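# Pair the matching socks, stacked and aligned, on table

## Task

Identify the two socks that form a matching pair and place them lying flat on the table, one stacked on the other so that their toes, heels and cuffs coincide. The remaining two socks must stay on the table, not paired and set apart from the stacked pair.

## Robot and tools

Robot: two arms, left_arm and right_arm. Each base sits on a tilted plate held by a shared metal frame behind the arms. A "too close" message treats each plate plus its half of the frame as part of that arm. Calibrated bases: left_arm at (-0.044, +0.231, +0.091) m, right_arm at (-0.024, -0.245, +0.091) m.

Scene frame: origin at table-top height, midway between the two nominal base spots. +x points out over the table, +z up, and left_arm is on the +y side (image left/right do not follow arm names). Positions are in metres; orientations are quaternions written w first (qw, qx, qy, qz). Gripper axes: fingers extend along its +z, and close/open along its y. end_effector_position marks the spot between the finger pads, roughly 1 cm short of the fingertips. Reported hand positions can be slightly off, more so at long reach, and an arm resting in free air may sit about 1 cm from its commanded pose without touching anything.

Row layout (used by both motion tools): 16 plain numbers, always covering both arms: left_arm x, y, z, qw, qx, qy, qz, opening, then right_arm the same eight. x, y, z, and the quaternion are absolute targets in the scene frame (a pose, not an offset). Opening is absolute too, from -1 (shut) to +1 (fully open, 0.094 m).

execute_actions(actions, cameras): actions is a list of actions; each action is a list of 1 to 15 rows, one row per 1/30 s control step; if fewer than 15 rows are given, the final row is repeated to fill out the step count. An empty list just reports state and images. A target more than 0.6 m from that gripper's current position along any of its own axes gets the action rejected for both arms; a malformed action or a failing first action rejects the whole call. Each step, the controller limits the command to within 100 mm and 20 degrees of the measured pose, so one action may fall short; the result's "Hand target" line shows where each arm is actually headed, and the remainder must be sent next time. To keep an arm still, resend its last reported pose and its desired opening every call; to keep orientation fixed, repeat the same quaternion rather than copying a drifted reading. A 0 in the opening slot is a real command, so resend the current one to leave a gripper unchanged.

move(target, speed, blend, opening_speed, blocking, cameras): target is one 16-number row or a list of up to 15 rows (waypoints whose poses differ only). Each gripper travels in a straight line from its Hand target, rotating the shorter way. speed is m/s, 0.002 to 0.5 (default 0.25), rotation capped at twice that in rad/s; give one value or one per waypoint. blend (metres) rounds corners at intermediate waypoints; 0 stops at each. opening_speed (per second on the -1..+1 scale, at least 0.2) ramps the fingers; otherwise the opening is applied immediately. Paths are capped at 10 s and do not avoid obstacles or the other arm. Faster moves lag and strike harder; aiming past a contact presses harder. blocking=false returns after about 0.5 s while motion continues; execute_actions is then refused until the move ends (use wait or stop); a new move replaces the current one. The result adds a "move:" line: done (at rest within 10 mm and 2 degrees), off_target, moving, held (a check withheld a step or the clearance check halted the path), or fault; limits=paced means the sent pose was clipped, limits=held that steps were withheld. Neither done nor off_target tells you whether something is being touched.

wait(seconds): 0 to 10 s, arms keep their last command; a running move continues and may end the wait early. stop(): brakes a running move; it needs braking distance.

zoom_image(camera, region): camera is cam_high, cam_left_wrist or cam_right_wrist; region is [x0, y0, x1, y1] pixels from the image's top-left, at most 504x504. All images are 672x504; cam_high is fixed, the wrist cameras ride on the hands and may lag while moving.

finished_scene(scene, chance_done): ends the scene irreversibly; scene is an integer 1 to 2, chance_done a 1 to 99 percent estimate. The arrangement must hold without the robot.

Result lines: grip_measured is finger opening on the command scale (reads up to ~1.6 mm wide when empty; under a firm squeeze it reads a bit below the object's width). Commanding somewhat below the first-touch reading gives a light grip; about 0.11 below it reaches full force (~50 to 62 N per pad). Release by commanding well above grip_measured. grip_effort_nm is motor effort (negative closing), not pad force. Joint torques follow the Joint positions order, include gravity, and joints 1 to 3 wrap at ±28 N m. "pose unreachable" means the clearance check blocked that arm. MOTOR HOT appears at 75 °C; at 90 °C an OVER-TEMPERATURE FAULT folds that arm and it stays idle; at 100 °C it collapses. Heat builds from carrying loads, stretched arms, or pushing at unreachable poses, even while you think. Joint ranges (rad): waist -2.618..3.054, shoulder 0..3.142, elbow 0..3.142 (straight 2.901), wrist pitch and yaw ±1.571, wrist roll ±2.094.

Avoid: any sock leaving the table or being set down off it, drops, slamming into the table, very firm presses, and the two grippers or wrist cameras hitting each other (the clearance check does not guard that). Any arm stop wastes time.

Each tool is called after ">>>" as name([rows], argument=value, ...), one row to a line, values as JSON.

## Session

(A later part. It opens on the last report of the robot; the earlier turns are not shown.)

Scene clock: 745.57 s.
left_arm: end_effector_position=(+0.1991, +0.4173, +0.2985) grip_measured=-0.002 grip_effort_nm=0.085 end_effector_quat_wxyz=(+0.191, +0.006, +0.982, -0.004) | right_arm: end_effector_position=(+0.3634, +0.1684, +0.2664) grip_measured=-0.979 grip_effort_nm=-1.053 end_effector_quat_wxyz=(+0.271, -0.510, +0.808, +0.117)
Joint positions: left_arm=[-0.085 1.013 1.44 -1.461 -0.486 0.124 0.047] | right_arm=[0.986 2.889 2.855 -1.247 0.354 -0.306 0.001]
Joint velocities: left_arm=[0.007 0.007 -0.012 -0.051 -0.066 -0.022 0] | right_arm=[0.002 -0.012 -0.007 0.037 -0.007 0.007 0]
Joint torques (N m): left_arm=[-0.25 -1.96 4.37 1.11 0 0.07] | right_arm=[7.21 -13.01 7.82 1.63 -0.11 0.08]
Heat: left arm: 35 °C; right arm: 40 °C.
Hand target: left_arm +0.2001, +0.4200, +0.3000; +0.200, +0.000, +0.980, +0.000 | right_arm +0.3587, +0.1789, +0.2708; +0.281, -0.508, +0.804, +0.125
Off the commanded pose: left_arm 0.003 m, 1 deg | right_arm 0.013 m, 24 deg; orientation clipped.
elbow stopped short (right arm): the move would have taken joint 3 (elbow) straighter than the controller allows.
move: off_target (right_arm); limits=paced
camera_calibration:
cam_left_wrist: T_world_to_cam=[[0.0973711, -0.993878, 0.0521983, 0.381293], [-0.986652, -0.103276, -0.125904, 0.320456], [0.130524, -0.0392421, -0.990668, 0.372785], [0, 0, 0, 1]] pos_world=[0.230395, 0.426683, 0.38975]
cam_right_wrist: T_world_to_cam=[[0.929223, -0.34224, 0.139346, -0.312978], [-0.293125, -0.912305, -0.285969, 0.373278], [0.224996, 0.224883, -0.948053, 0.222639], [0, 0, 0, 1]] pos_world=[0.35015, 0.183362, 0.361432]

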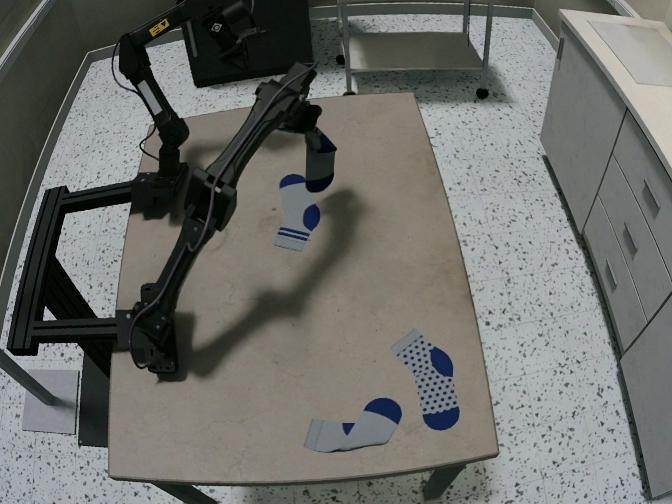

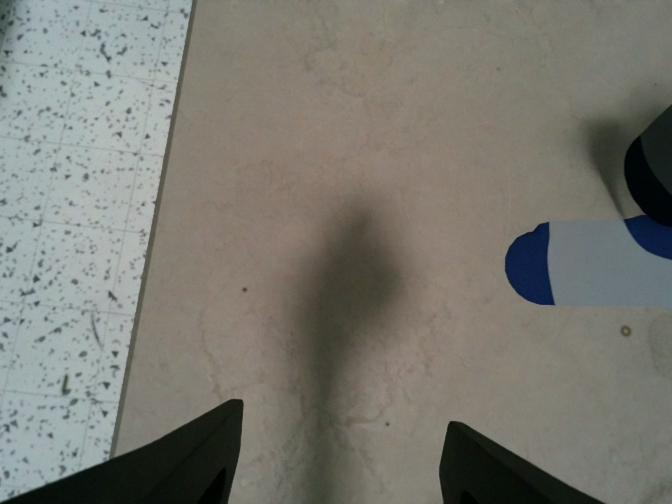

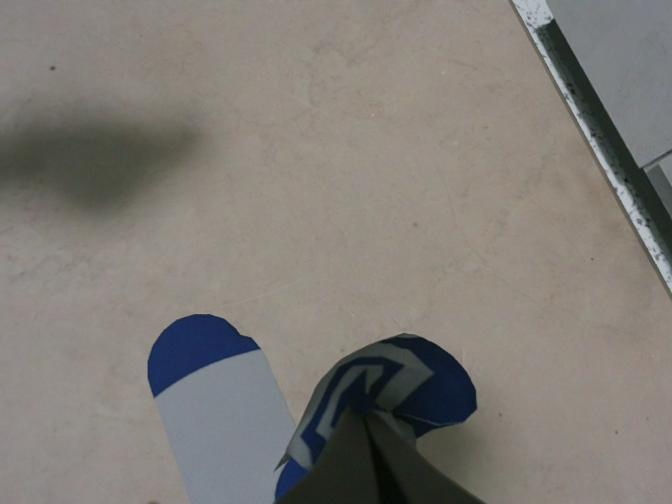

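>>> move([
  [0.2,0.42,0.3,0.2,0,0.98,0,0,0.44,0.1,0.29,0.07,-0.65,0.76,0.06,-1],
  [0.2,0.42,0.3,0.2,0,0.98,0,0,0.45,0.1,0.24,0.07,-0.68,0.73,0.06,-1],
], speed=0.15, cameras=["cam_high","cam_right_wrist"])

>>> zoom_image(camera="cam_high", region=[240, 100, 440, 300])

Scene clock: 754.17 s.
left_arm: end_effector_position=(+0.1991, +0.4173, +0.2985) grip_measured=-0.002 grip_effort_nm=0.090 end_effector_quat_wxyz=(+0.191, +0.006, +0.982, -0.004) | right_arm: end_effector_position=(+0.4510, +0.0877, +0.2448) grip_measured=-0.979 grip_effort_nm=-1.048 end_effector_quat_wxyz=(-0.280, +0.636, -0.718, -0.044)
Joint positions: left_arm=[-0.085 1.013 1.44 -1.461 -0.486 0.124 0.047] | right_arm=[0.786 2.836 2.855 -1.244 0.346 -0.842 0.001]
Joint velocities: left_arm=[0.002 0.007 -0.002 -0.022 -0.022 0.022 0] | right_arm=[-0.002 -0.007 -0.007 -0.007 -0.022 0.022 0.001]
Joint torques (N m): left_arm=[-0.12 -1.87 4.45 1.14 -0.06 0.04] | right_arm=[7.47 -11.6 7.72 1.55 -0.1 -0.04]
Heat: left arm: 35 °C; right arm: 42 °C.
Hand target: left_arm +0.2001, +0.4200, +0.3000; +0.200, +0.000, +0.980, +0.000 | right_arm +0.4492, +0.0987, +0.2394; +0.284, -0.640, +0.712, +0.043
Off the commanded pose: left_arm 0.003 m, 1 deg | right_arm 0.013 m, 25 deg; orientation clipped.
elbow stopped short (right arm): the move would have taken joint 3 (elbow) straighter than the controller allows.
move: off_target (right_arm); limits=paced
camera_calibration:
cam_right_wrist: T_world_to_cam=[[0.941344, -0.0646507, 0.331197, -0.495711], [-0.010702, -0.986702, -0.16219, 0.168026], [0.337278, 0.149132, -0.929518, 0.152073], [0, 0, 0, 1]] pos_world=[0.417142, 0.111064, 0.332785]
Images, in order (width x height): cam_high 672x504, cam_right_wrist 672x504.

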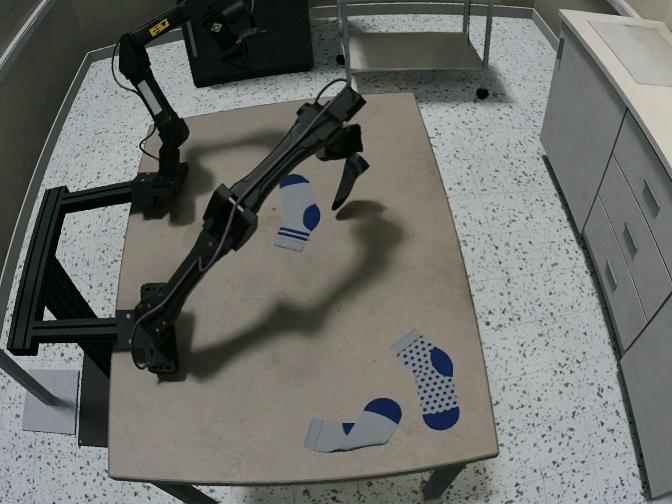

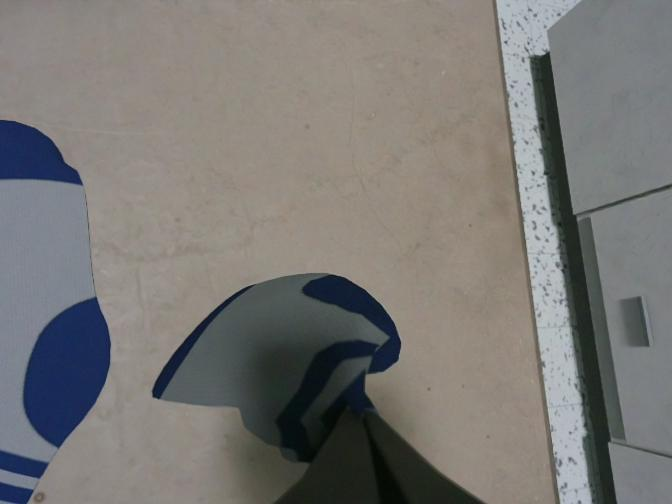

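Scaled by 2.520.

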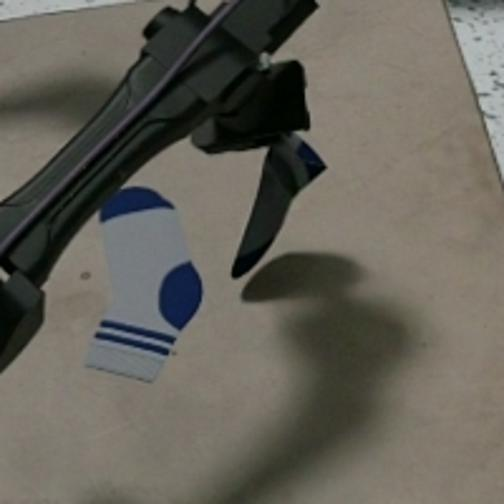

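>>> move([
  [0.2,0.42,0.3,0.2,0,0.98,0,0,0.42,0.0,0.29,0.07,-0.68,0.73,0.06,-1],
  [0.2,0.42,0.3,0.2,0,0.98,0,0,0.33,-0.05,0.26,0.07,-0.7,0.7,0.07,-1],
], speed=0.15, cameras=["cam_high","cam_right_wrist"])

>>> zoom_image(camera="cam_high", region=[220, 120, 420, 320])

Scene clock: 760.83 s.
left_arm: end_effector_position=(+0.1991, +0.4173, +0.2985) grip_measured=-0.002 grip_effort_nm=0.085 end_effector_quat_wxyz=(+0.191, +0.006, +0.982, -0.004) | right_arm: end_effector_position=(+0.3383, -0.0498, +0.2485) grip_measured=-0.979 grip_effort_nm=-1.053 end_effector_quat_wxyz=(-0.062, +0.705, -0.704, -0.061)
Joint positions: left_arm=[-0.085 1.013 1.44 -1.461 -0.486 0.124 0.047] | right_arm=[0.767 2.356 2.213 -1.553 0.321 -0.795 0.001]
Joint velocities: left_arm=[-0.007 -0.002 0.007 0.066 -0.037 0.022 0] | right_arm=[-0.012 -0.002 -0.007 -0.007 -0.081 -0.051 -0.001]
Joint torques (N m): left_arm=[-0.18 -1.74 4.33 1.13 -0.03 0.06] | right_arm=[6.94 -13.46 4.21 0.64 -0.22 0.11]
Heat: left arm: 35 °C; right arm: 42 °C.
Hand target: left_arm +0.2001, +0.4200, +0.3000; +0.200, +0.000, +0.980, +0.000 | right_arm +0.3314, -0.0490, +0.2584; -0.071, +0.706, -0.702, -0.067
Off the commanded pose: left_arm 0.003 m, 1 deg | right_arm 0.014 m, 1 deg.
elbow stopped short (right arm): the move would have taken joint 3 (elbow) straighter than the controller allows.
move: off_target (right_arm)
camera_calibration:
cam_right_wrist: T_world_to_cam=[[0.991486, 0.130176, 0.00310335, -0.325487], [0.128998, -0.985207, 0.112817, -0.0837547], [0.0177434, -0.111456, -0.993611, 0.325119], [0, 0, 0, 1]] pos_world=[0.327751, -0.00390888, 0.333501]
Images, in order (width x height): cam_high 672x504, cam_right_wrist 672x504.

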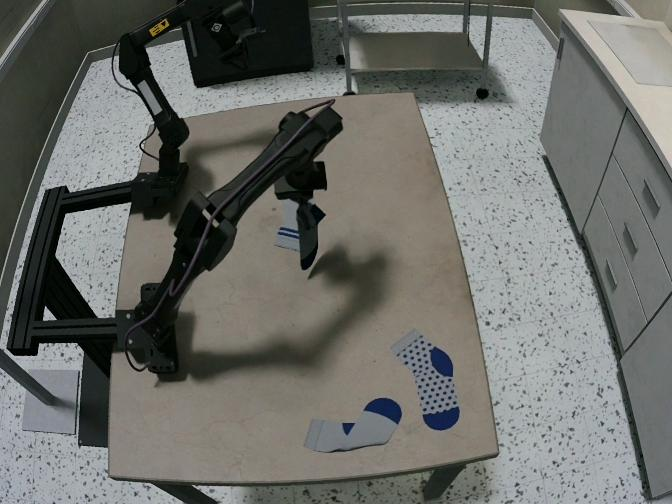

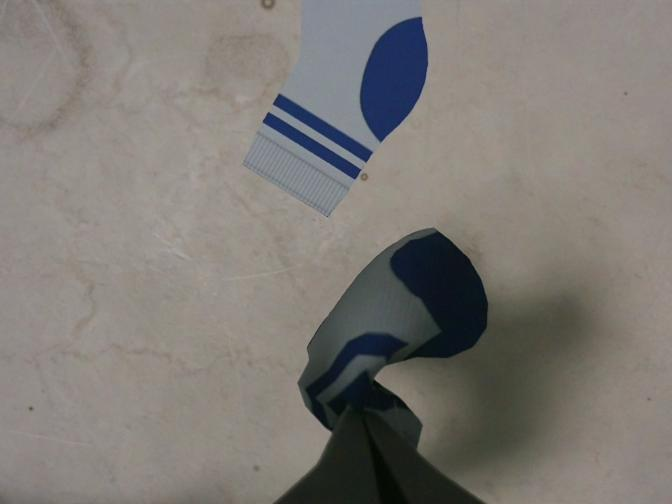

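Scaled by 2.520.

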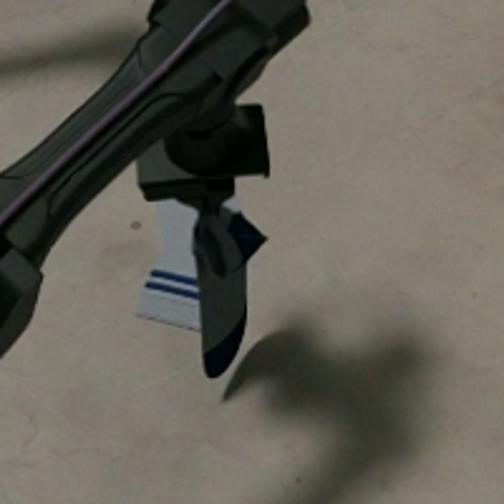

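>>> move([
  [0.2,0.42,0.3,0.2,0,0.98,0,0,0.34,-0.05,0.215,0.07,-0.7,0.7,0.07,-1],
  [0.2,0.42,0.3,0.2,0,0.98,0,0,0.34,-0.12,0.195,0.07,-0.7,0.7,0.07,-1],
], speed=[0.08,0.12], cameras=["cam_high","cam_right_wrist"])

>>> zoom_image(camera="cam_high", region=[220, 150, 420, 350])

Scene clock: 767.27 s.
left_arm: end_effector_position=(+0.1991, +0.4173, +0.2985) grip_measured=-0.002 grip_effort_nm=0.090 end_effector_quat_wxyz=(+0.191, +0.006, +0.982, -0.004) | right_arm: end_effector_position=(+0.3418, -0.1191, +0.1894) grip_measured=-0.979 grip_effort_nm=-1.048 end_effector_quat_wxyz=(-0.057, +0.703, -0.706, -0.070)
Joint positions: left_arm=[-0.085 1.013 1.44 -1.461 -0.486 0.124 0.047] | right_arm=[0.585 2.117 1.75 -1.281 0.323 -0.974 0.001]
Joint velocities: left_arm=[0.002 -0.037 -0.007 0.037 0.037 0.007 0] | right_arm=[0.007 0.007 0.007 0.051 -0.037 0.007 0]
Joint torques (N m): left_arm=[-0.13 -1.85 4.37 1.16 -0.03 0.03] | right_arm=[5.56 -12.04 4.3 0.7 -0.12 -0.07]
Heat: left arm: 35 °C; right arm: 42 °C.
Hand target: left_arm +0.2001, +0.4200, +0.3000; +0.200, +0.000, +0.980, +0.000 | right_arm +0.3410, -0.1204, +0.1948; -0.068, +0.704, -0.704, -0.069
Off the commanded pose: left_arm 0.003 m, 1 deg | right_arm 0.006 m, 2 deg.
move: done
camera_calibration:
cam_right_wrist: T_world_to_cam=[[0.991939, 0.12557, -0.0170231, -0.316605], [0.126669, -0.986317, 0.105511, -0.143823], [-0.00354107, -0.106817, -0.994272, 0.266501], [0, 0, 0, 1]] pos_world=[0.333214, -0.0736321, 0.27476]
Images, in order (width x height): cam_high 672x504, cam_right_wrist 672x504.

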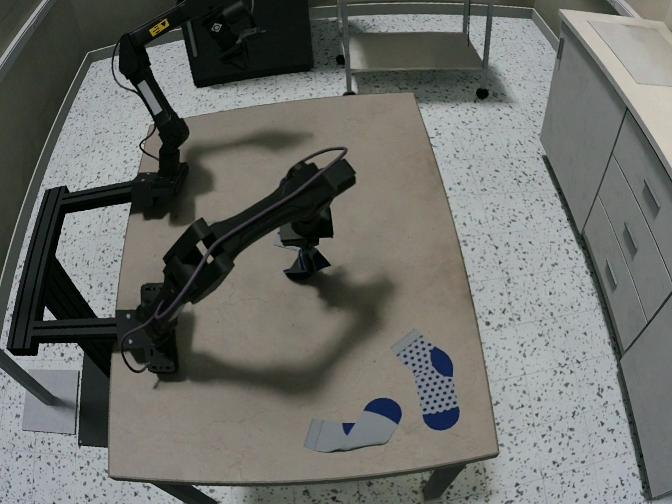

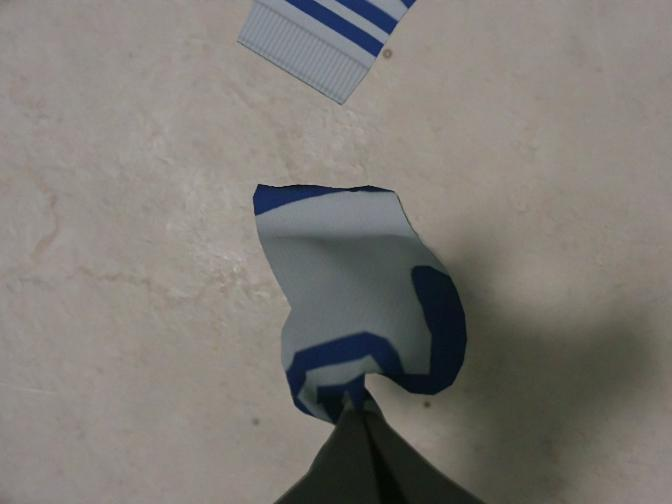

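Scaled by 2.520.

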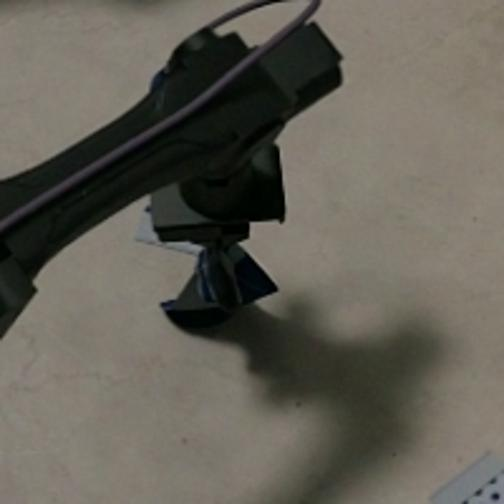

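>>> move([
  [0.2,0.42,0.3,0.2,0,0.98,0,0,0.34,-0.18,0.19,0.07,-0.7,0.7,0.07,-1],
  [0.2,0.42,0.3,0.2,0,0.98,0,0,0.34,-0.22,0.16,0.07,-0.7,0.7,0.07,-1],
], speed=[0.12,0.12], cameras=["cam_right_wrist"])

Scene clock: 772.17 s.
left_arm: end_effector_position=(+0.1991, +0.4173, +0.2985) grip_measured=-0.002 grip_effort_nm=0.095 end_effector_quat_wxyz=(+0.191, +0.006, +0.982, -0.004) | right_arm: end_effector_position=(+0.3419, -0.2211, +0.1553) grip_measured=-0.979 grip_effort_nm=-1.053 end_effector_quat_wxyz=(-0.057, +0.703, -0.706, -0.071)
Joint positions: left_arm=[-0.085 1.013 1.44 -1.461 -0.486 0.124 0.047] | right_arm=[0.331 1.901 1.51 -1.173 0.329 -1.241 0.001]
Joint velocities: left_arm=[0.017 0.002 -0.002 0.007 0.037 0.007 0] | right_arm=[0.007 0.007 0.007 -0.022 0.007 -0.007 0]
Joint torques (N m): left_arm=[-0.1 -1.84 4.4 1.12 -0.03 0.07] | right_arm=[4.98 -11.11 4.07 0.62 -0.16 -0.08]
Heat: left arm: 35 °C; right arm: 42 °C.
Hand target: left_arm +0.2001, +0.4200, +0.3000; +0.200, +0.000, +0.980, +0.000 | right_arm +0.3403, -0.2215, +0.1597; -0.067, +0.704, -0.704, -0.069
Off the commanded pose: left_arm 0.003 m, 1 deg | right_arm 0.005 m, 2 deg.
move: done
camera_calibration:
cam_right_wrist: T_world_to_cam=[[0.991912, 0.125527, -0.018805, -0.304237], [0.126804, -0.986552, 0.10313, -0.24052], [-0.00560645, -0.104681, -0.99449, 0.222966], [0, 0, 0, 1]] pos_world=[0.333526, -0.175755, 0.240821]
Images, in order (width x height): cam_right_wrist 672x504.

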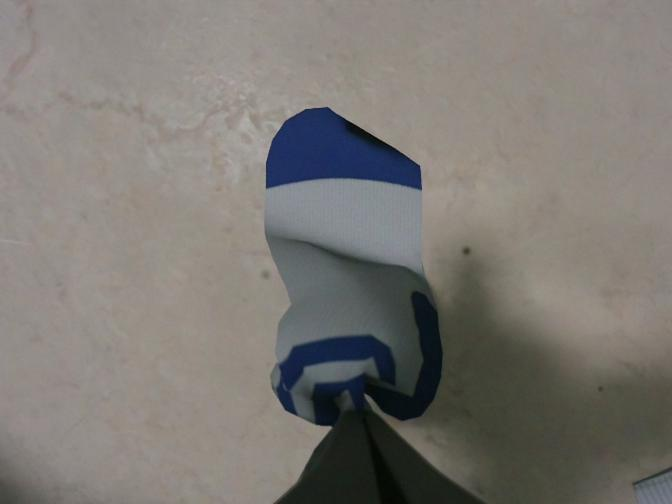

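>>> move([
  [0.2,0.42,0.3,0.2,0,0.98,0,0,0.34,-0.25,0.1,0.07,-0.7,0.7,0.07,-1],
  [0.2,0.42,0.3,0.2,0,0.98,0,0,0.34,-0.28,0.04,0.07,-0.7,0.7,0.07,-1],
  [0.2,0.42,0.3,0.2,0,0.98,0,0,0.34,-0.31,0.0,0.07,-0.7,0.7,0.07,-1],
], speed=[0.1,0.08,0.05], cameras=["cam_right_wrist"])

>>> move(target=[0.2,0.42,0.3,0.2,0,0.98,0,0,0.34,-0.31,0.0,0.07,-0.7,0.7,0.07,0], opening_speed=0.8, cameras=[])

>>> move([
  [0.2,0.42,0.3,0.2,0,0.98,0,0,0.34,-0.31,0.13,0.07,-0.7,0.7,0.07,0],
  [0.2,0.42,0.3,0.2,0,0.98,0,0,0.28,-0.32,0.35,0.07,-0.7,0.7,0.07,0],
], cameras=["cam_high","cam_right_wrist"])

>>> zoom_image(camera="cam_high", region=[220, 150, 440, 370])

Scene clock: 783.33 s.
left_arm: end_effector_position=(+0.1991, +0.4173, +0.2985) grip_measured=-0.002 grip_effort_nm=0.090 end_effector_quat_wxyz=(+0.191, +0.006, +0.982, -0.004) | right_arm: end_effector_position=(+0.3457, -0.3127, +0.0169) grip_measured=-0.979 grip_effort_nm=-1.048 end_effector_quat_wxyz=(-0.074, +0.705, -0.703, -0.065)
Joint positions: left_arm=[-0.085 1.013 1.44 -1.461 -0.486 0.124 0.047] | right_arm=[-0.095 1.926 1.217 -0.682 0.276 -1.708 0.001]
Joint velocities: left_arm=[-0.027 0.007 0.002 0.007 0.007 -0.022 0] | right_arm=[0.002 -0.002 -0.007 0.037 -0.007 -0.007 0]
Joint torques (N m): left_arm=[-0.16 -1.91 4.18 1.13 -0.01 0.04] | right_arm=[2.82 -6.97 3.06 0.88 -0.05 -0.09]
Heat: left arm: 35 °C; right arm: 41 °C.
Hand target: left_arm +0.2001, +0.4200, +0.3000; +0.200, +0.000, +0.980, +0.000 | right_arm +0.3400, -0.3121, -0.0003; -0.065, +0.704, -0.704, -0.070
Off the commanded pose: left_arm 0.003 m, 1 deg | right_arm 0.018 m, 1 deg.
move: off_target (right_arm)
camera_calibration:
cam_right_wrist: T_world_to_cam=[[0.991433, 0.129347, 0.0181801, -0.298344], [0.127158, -0.987597, 0.0921085, -0.317398], [0.0298686, -0.0890076, -0.995583, 0.0684629], [0, 0, 0, 1]] pos_world=[0.334103, -0.268778, 0.10282]
Images, in order (width x height): cam_right_wrist 672x504.

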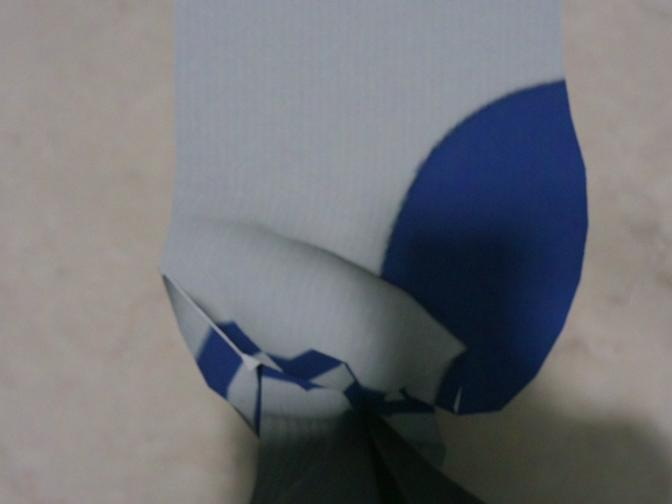

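Scene clock: 784.80 s.
left_arm: end_effector_position=(+0.1991, +0.4173, +0.2985) grip_measured=-0.002 grip_effort_nm=0.095 end_effector_quat_wxyz=(+0.191, +0.006, +0.982, -0.004) | right_arm: end_effector_position=(+0.3635, -0.3126, +0.0180) grip_measured=-0.003 grip_effort_nm=0.115 end_effector_quat_wxyz=(-0.101, +0.695, -0.711, -0.042)
Joint positions: left_arm=[-0.085 1.013 1.44 -1.461 -0.486 0.124 0.047] | right_arm=[-0.095 1.926 1.217 -0.609 0.259 -1.708 0.047]
Joint velocities: left_arm=[0.002 0.022 -0.007 0.007 -0.007 -0.125 0] | right_arm=[-0.022 0.007 0.002 -0.022 -0.007 -0.037 0.001]
Joint torques (N m): left_arm=[-0.08 -2.1 4.45 1.12 -0.02 0.04] | right_arm=[3.08 -7.61 2.63 0.21 0.01 -0.09]
Heat: left arm: 35 °C; right arm: 41 °C.
Hand target: left_arm +0.2001, +0.4200, +0.3000; +0.200, +0.000, +0.980, +0.000 | right_arm +0.3401, -0.3100, +0.0011; -0.070, +0.704, -0.703, -0.071
Off the commanded pose: left_arm 0.003 m, 1 deg | right_arm 0.030 m, 5 deg.
move: off_target (right_arm)
No camera images: "cameras" was empty.

Scene clock: 787.07 s.
left_arm: end_effector_position=(+0.1991, +0.4173, +0.2985) grip_measured=-0.002 grip_effort_nm=0.095 end_effector_quat_wxyz=(+0.191, +0.006, +0.982, -0.004) | right_arm: end_effector_position=(+0.2807, -0.3204, +0.3501) grip_measured=-0.002 grip_effort_nm=0.090 end_effector_quat_wxyz=(-0.237, +0.671, -0.702, +0.008)
Joint positions: left_arm=[-0.085 1.013 1.44 -1.461 -0.486 0.124 0.047] | right_arm=[0.445 1.38 1.746 -1.546 0.33 -1.253 0.047]
Joint velocities: left_arm=[0.012 -0.007 -0.007 -0.007 -0.037 0.037 0.001] | right_arm=[0.002 0.002 0.022 -0.022 0.007 -0.007 0]
Joint torques (N m): left_arm=[-0.1 -2 4.26 1.12 -0.05 0.06] | right_arm=[3.07 -2.3 5.57 0.95 -0.11 0.1]
Heat: left arm: 35 °C; right arm: 40 °C.
Hand target: left_arm +0.2001, +0.4200, +0.3000; +0.200, +0.000, +0.980, +0.000 | right_arm +0.2770, -0.3192, +0.3508; -0.232, +0.675, -0.701, +0.004
Off the commanded pose: left_arm 0.003 m, 1 deg | right_arm 0.001 m, 21 deg; orientation clipped.
joint sent to its limit (right arm) — joint 4 (wrist pitch), lower limit. The joint targets are off in orientation, not in position.
move: off_target (right_arm); limits=paced
camera_calibration:
cam_right_wrist: T_world_to_cam=[[0.936904, 0.0280692, 0.348457, -0.371729], [0.0348356, -0.999306, -0.0131662, -0.288415], [0.347846, 0.0244742, -0.937232, 0.328042], [0, 0, 0, 1]] pos_world=[0.244214, -0.28581, 0.433186]
Images, in order (width x height): cam_high 672x504, cam_right_wrist 672x504.

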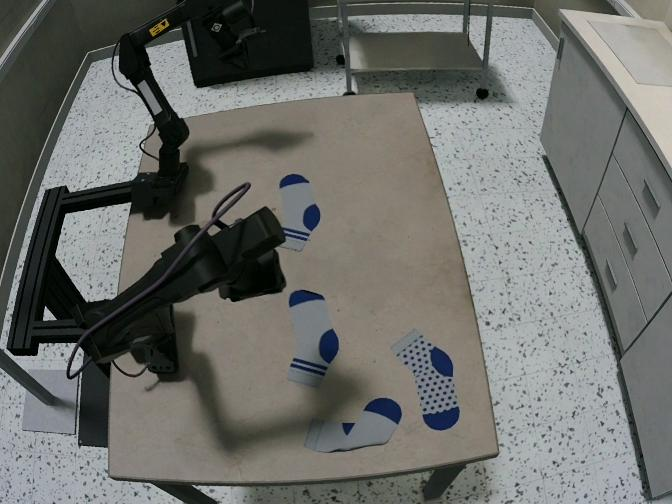

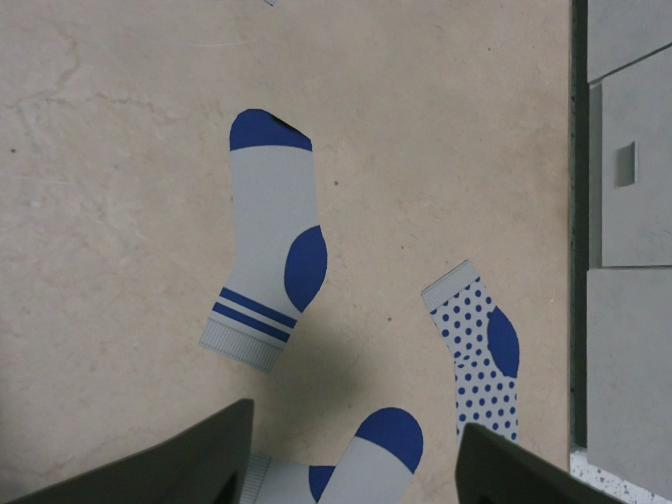

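Scaled by 2.291.

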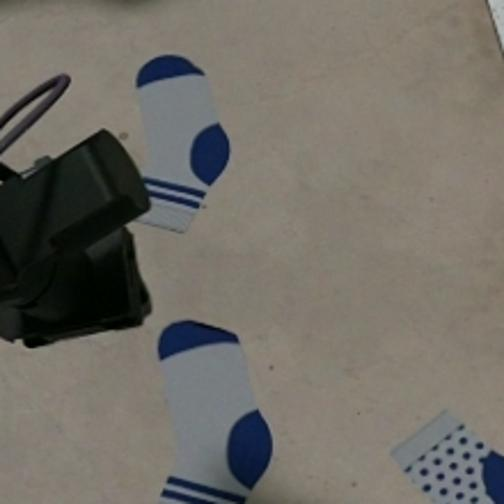

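>>> move([
  [0.28,0.1,0.25,0.07,0.7,0.7,-0.07,-0.15,0.29,-0.4,0.15,0.06,-0.53,0.845,0.05,-0.15],
  [0.3,-0.12,0.12,0.07,0.7,0.7,-0.07,-0.15,0.305,-0.37,0.06,0.06,-0.53,0.845,0.05,-0.15],
  [0.323,-0.155,0.05,0.07,0.7,0.7,-0.07,-0.15,0.305,-0.37,0.05,0.06,-0.53,0.845,0.05,-0.15],
])

Scene clock: 802.13 s.
left_arm: end_effector_position=(+0.3144, -0.1477, +0.0468) grip_measured=-0.148 grip_effort_nm=-0.125 end_effector_quat_wxyz=(+0.064, +0.698, +0.710, -0.063) | right_arm: end_effector_position=(+0.3117, -0.3779, +0.0575) grip_measured=-0.148 grip_effort_nm=-0.129 end_effector_quat_wxyz=(+0.058, -0.527, +0.847, +0.033)
Joint positions: left_arm=[-0.796 3.035 2.504 -1.166 -0.319 0.716 0.04] | right_arm=[-0.197 1.662 1.118 -0.749 0.322 -1.375 0.04]
Joint velocities: left_arm=[-0.012 0.007 -0.012 -0.022 0.051 0.007 0] | right_arm=[-0.002 -0.022 0.002 -0.066 -0.007 -0.037 -0.001]
Joint torques (N m): left_arm=[-5.46 -10.37 8.29 0.37 0.08 0.02] | right_arm=[3.06 -7.01 3.74 0.56 -0.2 -0.08]
Heat: left arm: 35 °C; right arm: 38 °C.
Hand target: left_arm +0.3124, -0.1506, +0.0470; +0.064, +0.703, +0.706, -0.064 | right_arm +0.3072, -0.3715, +0.0489; +0.054, -0.533, +0.844, +0.045
Off the commanded pose: left_arm 0.012 m, 1 deg | right_arm 0.013 m, 2 deg.
move: off_target (left_arm, right_arm)
camera_calibration:
cam_left_wrist: T_world_to_cam=[[-0.99076, -0.133504, 0.0238968, 0.292174], [-0.131345, 0.988396, 0.0763078, 0.227023], [-0.0338069, 0.072464, -0.996798, 0.154605], [0, 0, 0, 1]] pos_world=[0.324519, -0.196585, 0.129804]
cam_right_wrist: T_world_to_cam=[[0.945804, -0.324736, 0.00112401, -0.413369], [-0.320999, -0.934387, 0.154531, -0.224995], [-0.0491315, -0.146517, -0.987987, 0.106532], [0, 0, 0, 1]] pos_world=[0.323977, -0.328859, 0.140485]

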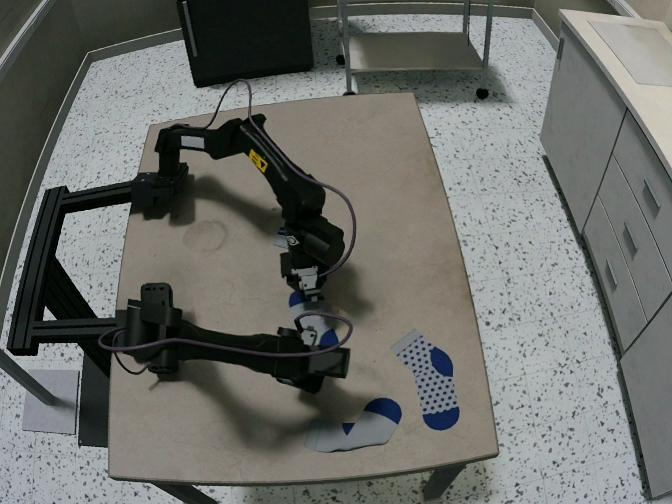

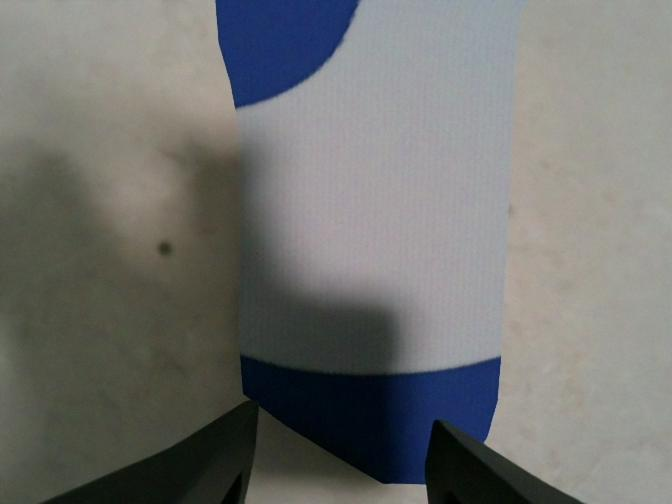

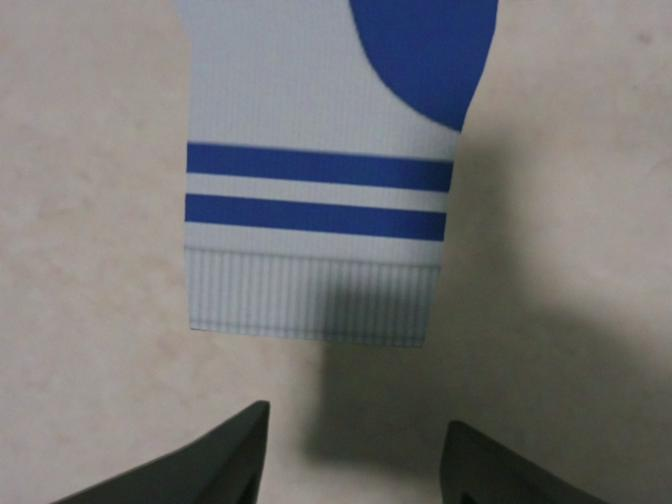

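>>> move([
  [0.323,-0.149,0.03,0.07,0.7,0.7,-0.07,-0.15,0.303,-0.342,0.03,0.06,-0.53,0.845,0.05,-0.15],
  [0.323,-0.149,-0.010,0.07,0.7,0.7,-0.07,-0.15,0.303,-0.342,-0.002,0.06,-0.53,0.845,0.05,-0.15],
], speed=[0.1,0.03], cameras=["cam_left_wrist","cam_right_wrist"])

Scene clock: 809.70 s.
left_arm: end_effector_position=(+0.3267, -0.1463, +0.0105) grip_measured=-0.148 grip_effort_nm=-0.125 end_effector_quat_wxyz=(+0.076, +0.704, +0.703, -0.068) | right_arm: end_effector_position=(+0.3094, -0.3485, +0.0160) grip_measured=-0.148 grip_effort_nm=-0.105 end_effector_quat_wxyz=(+0.066, -0.528, +0.846, +0.039)
Joint positions: left_arm=[-0.744 3.054 2.427 -1.028 -0.314 0.795 0.04] | right_arm=[-0.185 1.746 1.002 -0.55 0.305 -1.368 0.04]
Joint velocities: left_arm=[-0.027 -0.012 -0.002 -0.125 -0.066 -0.007 0] | right_arm=[-0.002 -0.017 -0.002 0.051 0.007 -0.007 0]
Joint torques (N m): left_arm=[-4.56 -9.54 3.66 1.02 0.11 0.08] | right_arm=[2.32 -5.03 2.55 1.02 -0.2 -0.1]
Heat: left arm: 36 °C; right arm: 38 °C.
Hand target: left_arm +0.3215, -0.1480, -0.0093; +0.070, +0.704, +0.703, -0.071 | right_arm +0.3028, -0.3419, -0.0014; +0.060, -0.530, +0.844, +0.050
Off the commanded pose: left_arm 0.021 m, 1 deg | right_arm 0.020 m, 1 deg.
move: off_target (left_arm, right_arm)
camera_calibration:
cam_left_wrist: T_world_to_cam=[[-0.993003, -0.117114, 0.0151293, 0.308567], [-0.116203, 0.991901, 0.051268, 0.225934], [-0.021011, 0.0491512, -0.99857, 0.111215], [0, 0, 0, 1]] pos_world=[0.334999, -0.193433, 0.0948039]
cam_right_wrist: T_world_to_cam=[[0.947029, -0.321137, 0.00260044, -0.400697], [-0.31856, -0.93834, 0.134303, -0.193618], [-0.0406895, -0.128017, -0.990937, 0.0736016], [0, 0, 0, 1]] pos_world=[0.320788, -0.300936, 0.09998]
Images, in order (width x height): cam_left_wrist 672x504, cam_right_wrist 672x504.

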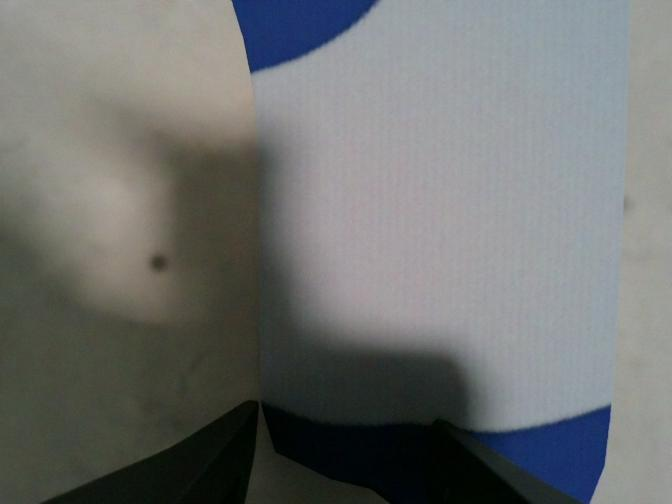

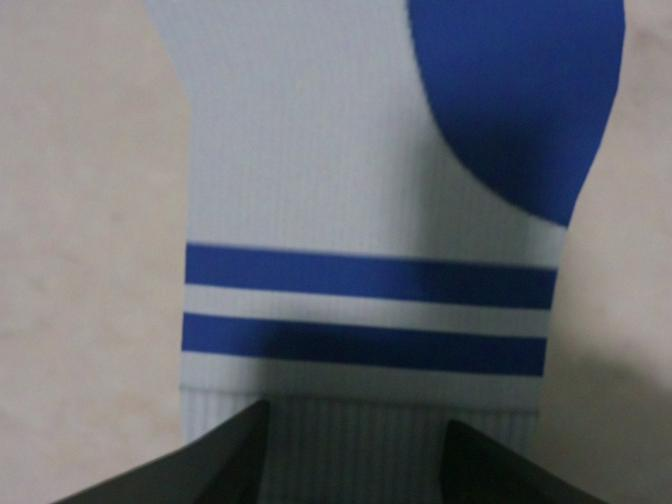

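>>> move([
  [0.304,-0.147,0.025,0.07,0.7,0.7,-0.07,-0.15,0.303,-0.342,-0.002,0.06,-0.53,0.845,0.05,-0.15],
  [0.304,-0.147,-0.011,0.07,0.7,0.7,-0.07,-0.15,0.303,-0.342,-0.003,0.06,-0.53,0.845,0.05,-0.15],
], speed=[0.1,0.03], cameras=["cam_left_wrist"])

>>> move(target=[0.304,-0.147,-0.012,0.07,0.7,0.7,-0.07,-1,0.303,-0.342,-0.004,0.06,-0.53,0.845,0.05,-1], opening_speed=0.6, cameras=["cam_left_wrist","cam_right_wrist"])

Scene clock: 816.13 s.
left_arm: end_effector_position=(+0.3089, -0.1444, +0.0087) grip_measured=-0.148 grip_effort_nm=-0.110 end_effector_quat_wxyz=(+0.074, +0.703, +0.704, -0.068) | right_arm: end_effector_position=(+0.3095, -0.3485, +0.0160) grip_measured=-0.148 grip_effort_nm=-0.105 end_effector_quat_wxyz=(+0.066, -0.529, +0.845, +0.039)
Joint positions: left_arm=[-0.764 2.98 2.253 -0.939 -0.311 0.772 0.04] | right_arm=[-0.185 1.746 1.002 -0.549 0.305 -1.37 0.04]
Joint velocities: left_arm=[0.002 0.012 -0.002 -0.022 -0.066 -0.022 0] | right_arm=[-0.007 -0.017 0.007 -0.037 0.022 0.022 0]
Joint torques (N m): left_arm=[-4.34 -9.55 2.63 1.09 0.08 0.07] | right_arm=[2.21 -5.08 2.33 1.05 -0.2 -0.09]
Heat: left arm: 37 °C; right arm: 37 °C.
Hand target: left_arm +0.3031, -0.1454, -0.0102; +0.069, +0.704, +0.704, -0.070 | right_arm +0.3021, -0.3421, -0.0019; +0.059, -0.530, +0.844, +0.050
Off the commanded pose: left_arm 0.020 m, 0 deg | right_arm 0.021 m, 1 deg.
move: off_target (left_arm, right_arm)
camera_calibration:
cam_left_wrist: T_world_to_cam=[[-0.992884, -0.117684, 0.0182319, 0.291046], [-0.11655, 0.991706, 0.0541704, 0.222077], [-0.0244557, 0.05166, -0.998365, 0.110343], [0, 0, 0, 1]] pos_world=[0.317557, -0.191684, 0.0928259]
Images, in order (width x height): cam_left_wrist 672x504.

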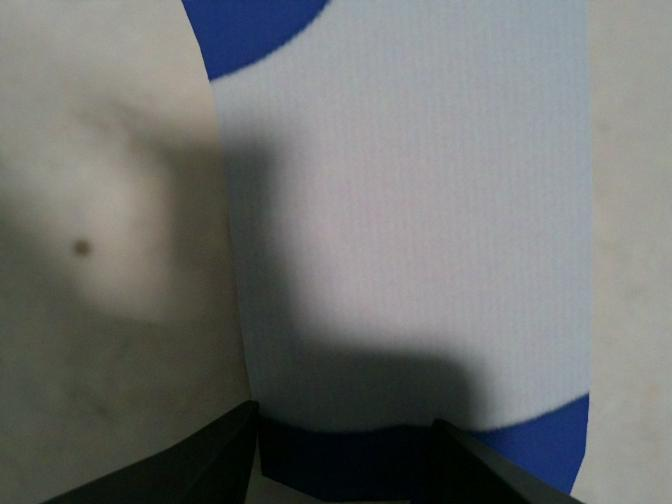

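Scene clock: 817.77 s.
left_arm: end_effector_position=(+0.3081, -0.1516, +0.0101) grip_measured=-0.971 grip_effort_nm=-0.984 end_effector_quat_wxyz=(+0.083, +0.700, +0.704, -0.084) | right_arm: end_effector_position=(+0.3184, -0.3494, +0.0165) grip_measured=-0.977 grip_effort_nm=-0.989 end_effector_quat_wxyz=(+0.082, -0.523, +0.848, +0.030)
Joint positions: left_arm=[-0.764 2.978 2.249 -0.916 -0.28 0.773 0.001] | right_arm=[-0.188 1.746 1.002 -0.512 0.293 -1.372 0.001]
Joint velocities: left_arm=[-0.012 0.012 -0.012 -0.037 0.051 0.022 -0.001] | right_arm=[0.017 -0.007 -0.002 -0.066 -0.007 0.037 -0.001]
Joint torques (N m): left_arm=[-4.45 -9.11 3.52 0.86 -0.16 0.08] | right_arm=[2.33 -5.01 2.36 0.71 -0.09 -0.08]
Heat: left arm: 37 °C; right arm: 37 °C.
Hand target: left_arm +0.3032, -0.1462, -0.0112; +0.070, +0.704, +0.703, -0.071 | right_arm +0.3023, -0.3420, -0.0026; +0.060, -0.530, +0.844, +0.050
Off the commanded pose: left_arm 0.023 m, 2 deg | right_arm 0.027 m, 4 deg.
move: off_target (left_arm, right_arm)
camera_calibration:
cam_left_wrist: T_world_to_cam=[[-0.992262, -0.119964, 0.0320219, 0.288701], [-0.119397, 0.992664, 0.0190656, 0.230445], [-0.0340741, 0.0150947, -0.999305, 0.109503], [0, 0, 0, 1]] pos_world=[0.317713, -0.195774, 0.0957886]
cam_right_wrist: T_world_to_cam=[[0.941964, -0.333849, 0.0353419, -0.412927], [-0.335642, -0.934344, 0.119772, -0.184652], [-0.00696411, -0.124683, -0.992172, 0.0647486], [0, 0, 0, 1]] pos_world=[0.327436, -0.302311, 0.100951]
Images, in order (width x height): cam_left_wrist 672x504, cam_right_wrist 672x504.

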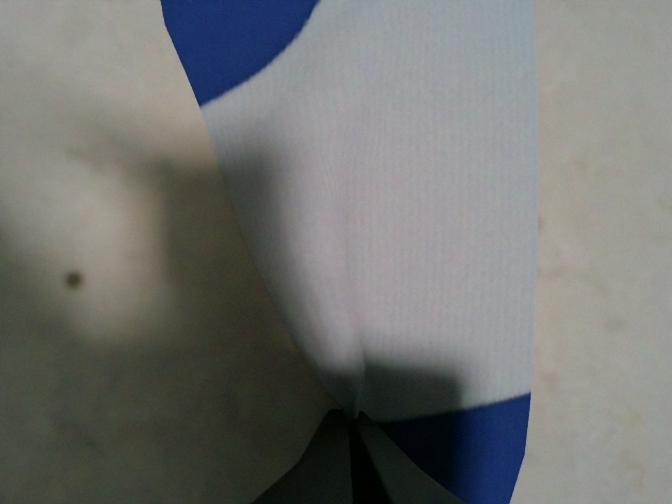

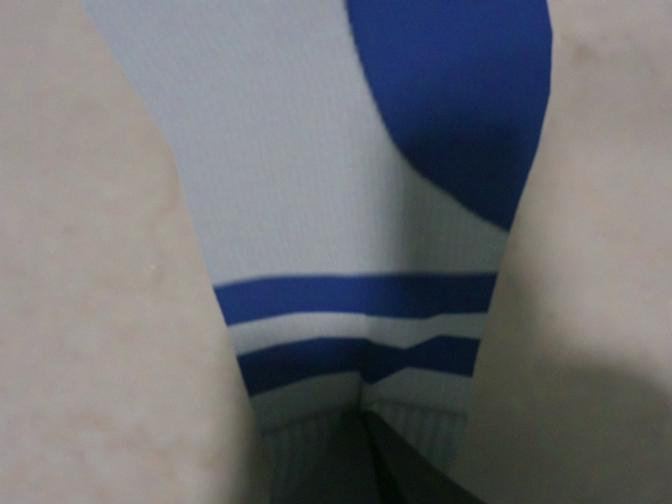

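>>> move([
  [0.304,-0.142,0.09,0.07,0.7,0.7,-0.07,-1,0.303,-0.347,0.09,0.06,-0.53,0.845,0.05,-1],
  [0.293,0.245,0.12,0.07,0.7,0.7,-0.07,-1,0.292,0.038,0.12,0.06,-0.53,0.845,0.05,-1],
], speed=[0.06,0.1])

>>> zoom_image(camera="cam_high", region=[220, 120, 400, 300])

Scene clock: 829.00 s.
left_arm: end_effector_position=(+0.2999, +0.2371, +0.1148) grip_measured=-0.976 grip_effort_nm=-1.053 end_effector_quat_wxyz=(+0.069, +0.702, +0.704, -0.075) | right_arm: end_effector_position=(+0.2964, +0.0392, +0.1225) grip_measured=-0.980 grip_effort_nm=-1.048 end_effector_quat_wxyz=(+0.079, -0.523, +0.847, +0.057)
Joint positions: left_arm=[-0.178 1.759 1.257 -0.986 -0.304 1.379 0.001] | right_arm=[0.85 2.437 1.706 -0.937 0.361 -0.267 0.001]
Joint velocities: left_arm=[0.007 -0.012 0.007 0.007 -0.095 0.037 0] | right_arm=[0.007 0.012 -0.002 0.037 -0.022 0.066 0.002]
Joint torques (N m): left_arm=[-3.02 -8.2 4.82 0.14 0.19 0.07] | right_arm=[6.35 -9.76 7.95 0.41 -0.09 0.11]
Heat: left arm: 38 °C; right arm: 37 °C.
Hand target: left_arm +0.2973, +0.2403, +0.1225; +0.076, +0.703, +0.703, -0.076 | right_arm +0.2914, +0.0443, +0.1217; +0.071, -0.529, +0.844, +0.056
Off the commanded pose: left_arm 0.012 m, 1 deg | right_arm 0.005 m, 2 deg.
move: off_target (left_arm)
camera_calibration:
cam_left_wrist: T_world_to_cam=[[-0.992343, -0.118337, 0.0353695, 0.323142], [-0.116376, 0.991782, 0.0531531, -0.163001], [-0.0413688, 0.04863, -0.99796, 0.202079], [0, 0, 0, 1]] pos_world=[0.310058, 0.190075, 0.198901]
cam_right_wrist: T_world_to_cam=[[0.944682, -0.327856, -0.00925783, -0.261844], [-0.325708, -0.941067, 0.091143, 0.1592], [-0.038594, -0.0830858, -0.995795, 0.226378], [0, 0, 0, 1]] pos_world=[0.307949, 0.0827795, 0.208492]

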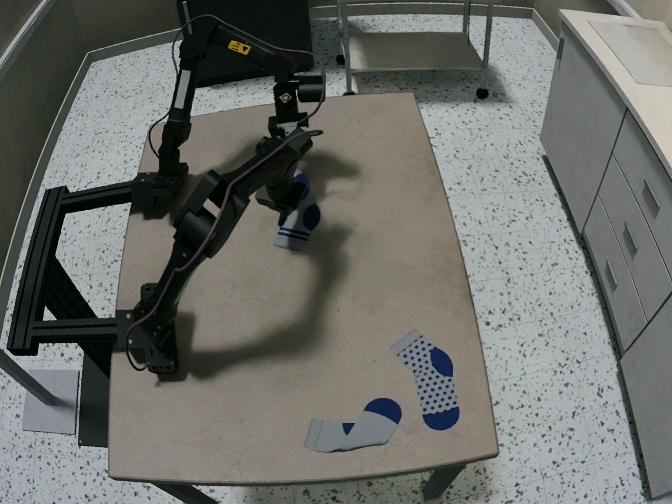

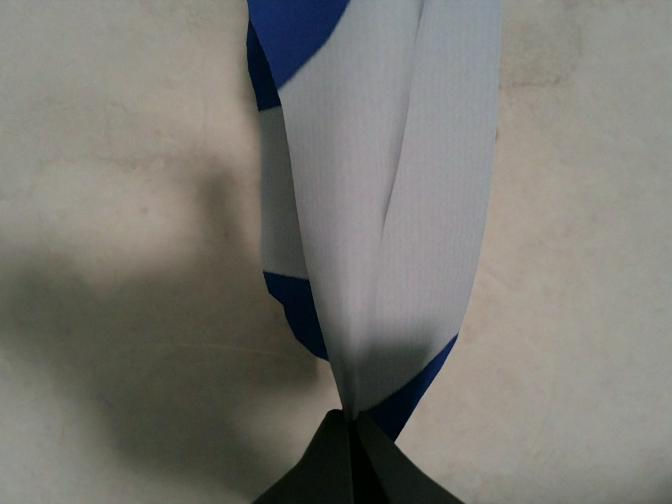

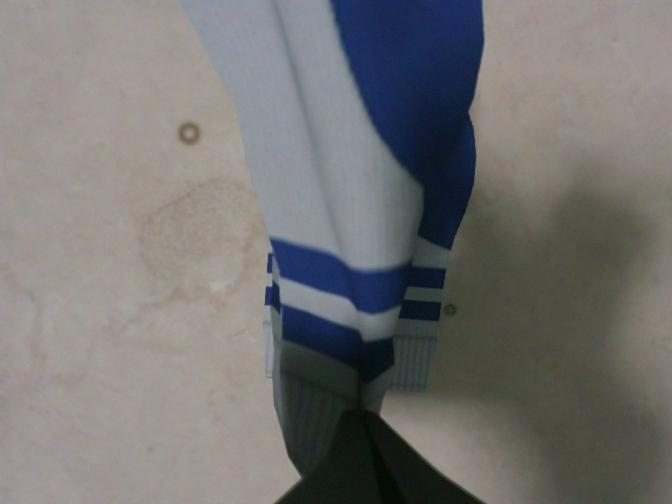

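Scaled by 2.800.

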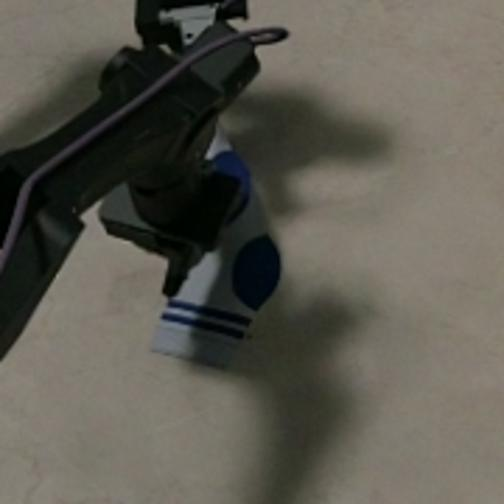

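>>> move([
  [0.293,0.224,0.05,0.07,0.7,0.7,-0.07,-1,0.29,0.028,0.05,0.06,-0.53,0.845,0.05,-1],
  [0.293,0.226,-0.004,0.07,0.7,0.7,-0.07,-1,0.29,0.028,0.0,0.06,-0.53,0.845,0.05,-1],
], speed=[0.08,0.03])

>>> zoom_image(camera="cam_high", region=[220, 120, 400, 300])

Scene clock: 847.73 s.
left_arm: end_effector_position=(+0.2921, +0.2280, +0.0116) grip_measured=-0.976 grip_effort_nm=-1.043 end_effector_quat_wxyz=(+0.074, +0.706, +0.701, -0.070) | right_arm: end_effector_position=(+0.3027, +0.0338, +0.0233) grip_measured=-0.980 grip_effort_nm=-1.048 end_effector_quat_wxyz=(+0.081, -0.522, +0.847, +0.057)
Joint positions: left_arm=[-0.051 1.906 1.021 -0.55 -0.293 1.526 0.001] | right_arm=[0.734 2.545 1.516 -0.59 0.369 -0.39 0.001]
Joint velocities: left_arm=[0.002 -0.007 0.002 0.007 -0.037 0.007 0] | right_arm=[-0.017 -0.007 0.007 -0.037 -0.022 0.051 0]
Joint torques (N m): left_arm=[-2.29 -3.77 2.39 0.86 0.09 0.1] | right_arm=[4.59 -8.8 3.26 0.98 0.05 -0.07]
Heat: left arm: 37 °C; right arm: 39 °C.
Hand target: left_arm +0.2902, +0.2260, -0.0023; +0.072, +0.703, +0.704, -0.071 | right_arm +0.2906, +0.0276, +0.0003; +0.059, -0.530, +0.845, +0.049
Off the commanded pose: left_arm 0.016 m, 1 deg | right_arm 0.027 m, 3 deg.
move: off_target (left_arm, right_arm)
camera_calibration:
cam_left_wrist: T_world_to_cam=[[-0.9936, -0.111191, 0.0198828, 0.316853], [-0.11002, 0.992538, 0.0525661, -0.151395], [-0.0255793, 0.0500422, -0.998419, 0.0942473], [0, 0, 0, 1]] pos_world=[0.300579, 0.180781, 0.0957566]
cam_right_wrist: T_world_to_cam=[[0.944104, -0.32955, -0.00807213, -0.270189], [-0.327614, -0.940712, 0.0879256, 0.16589], [-0.0365694, -0.0803663, -0.996094, 0.126696], [0, 0, 0, 1]] pos_world=[0.314068, 0.077196, 0.109434]

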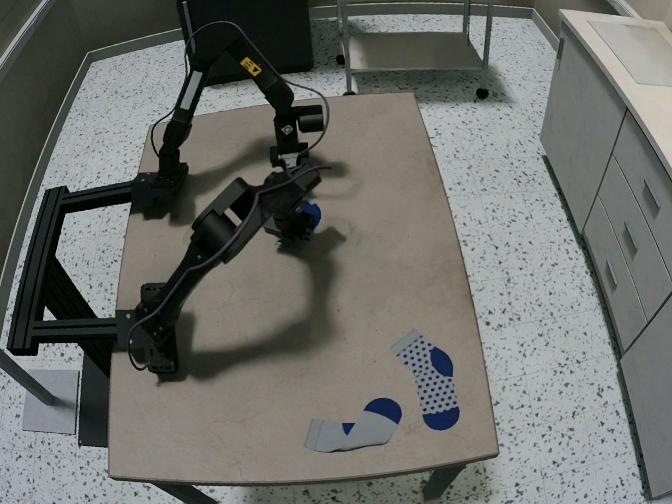

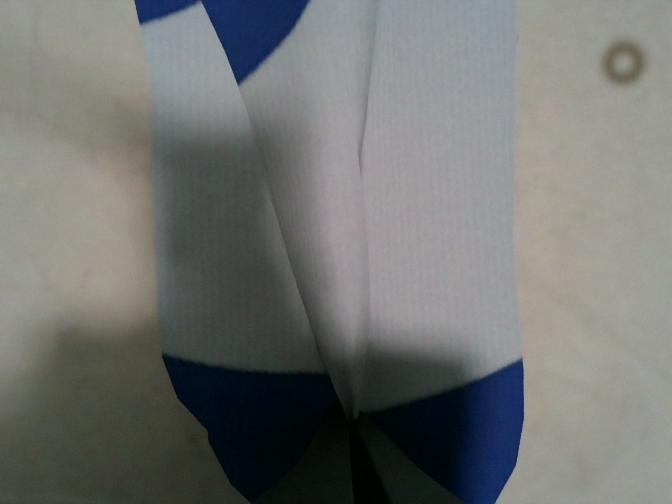

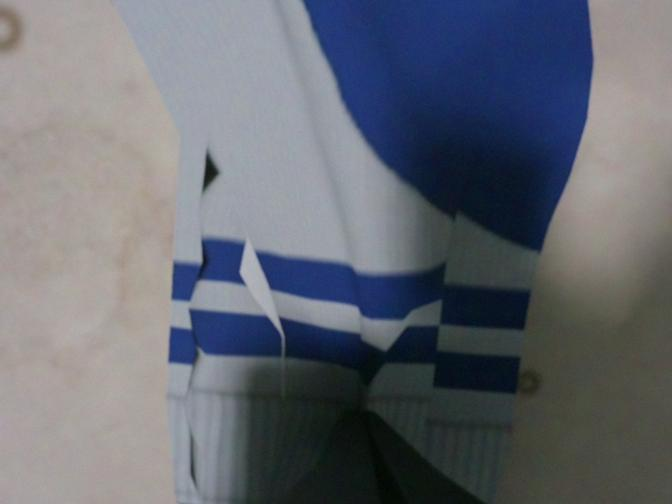

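Scaled by 2.800.

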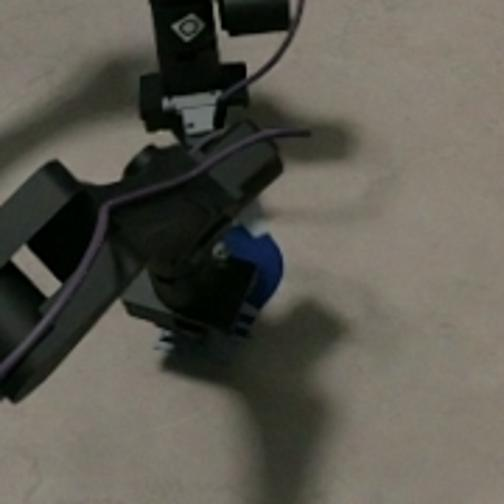

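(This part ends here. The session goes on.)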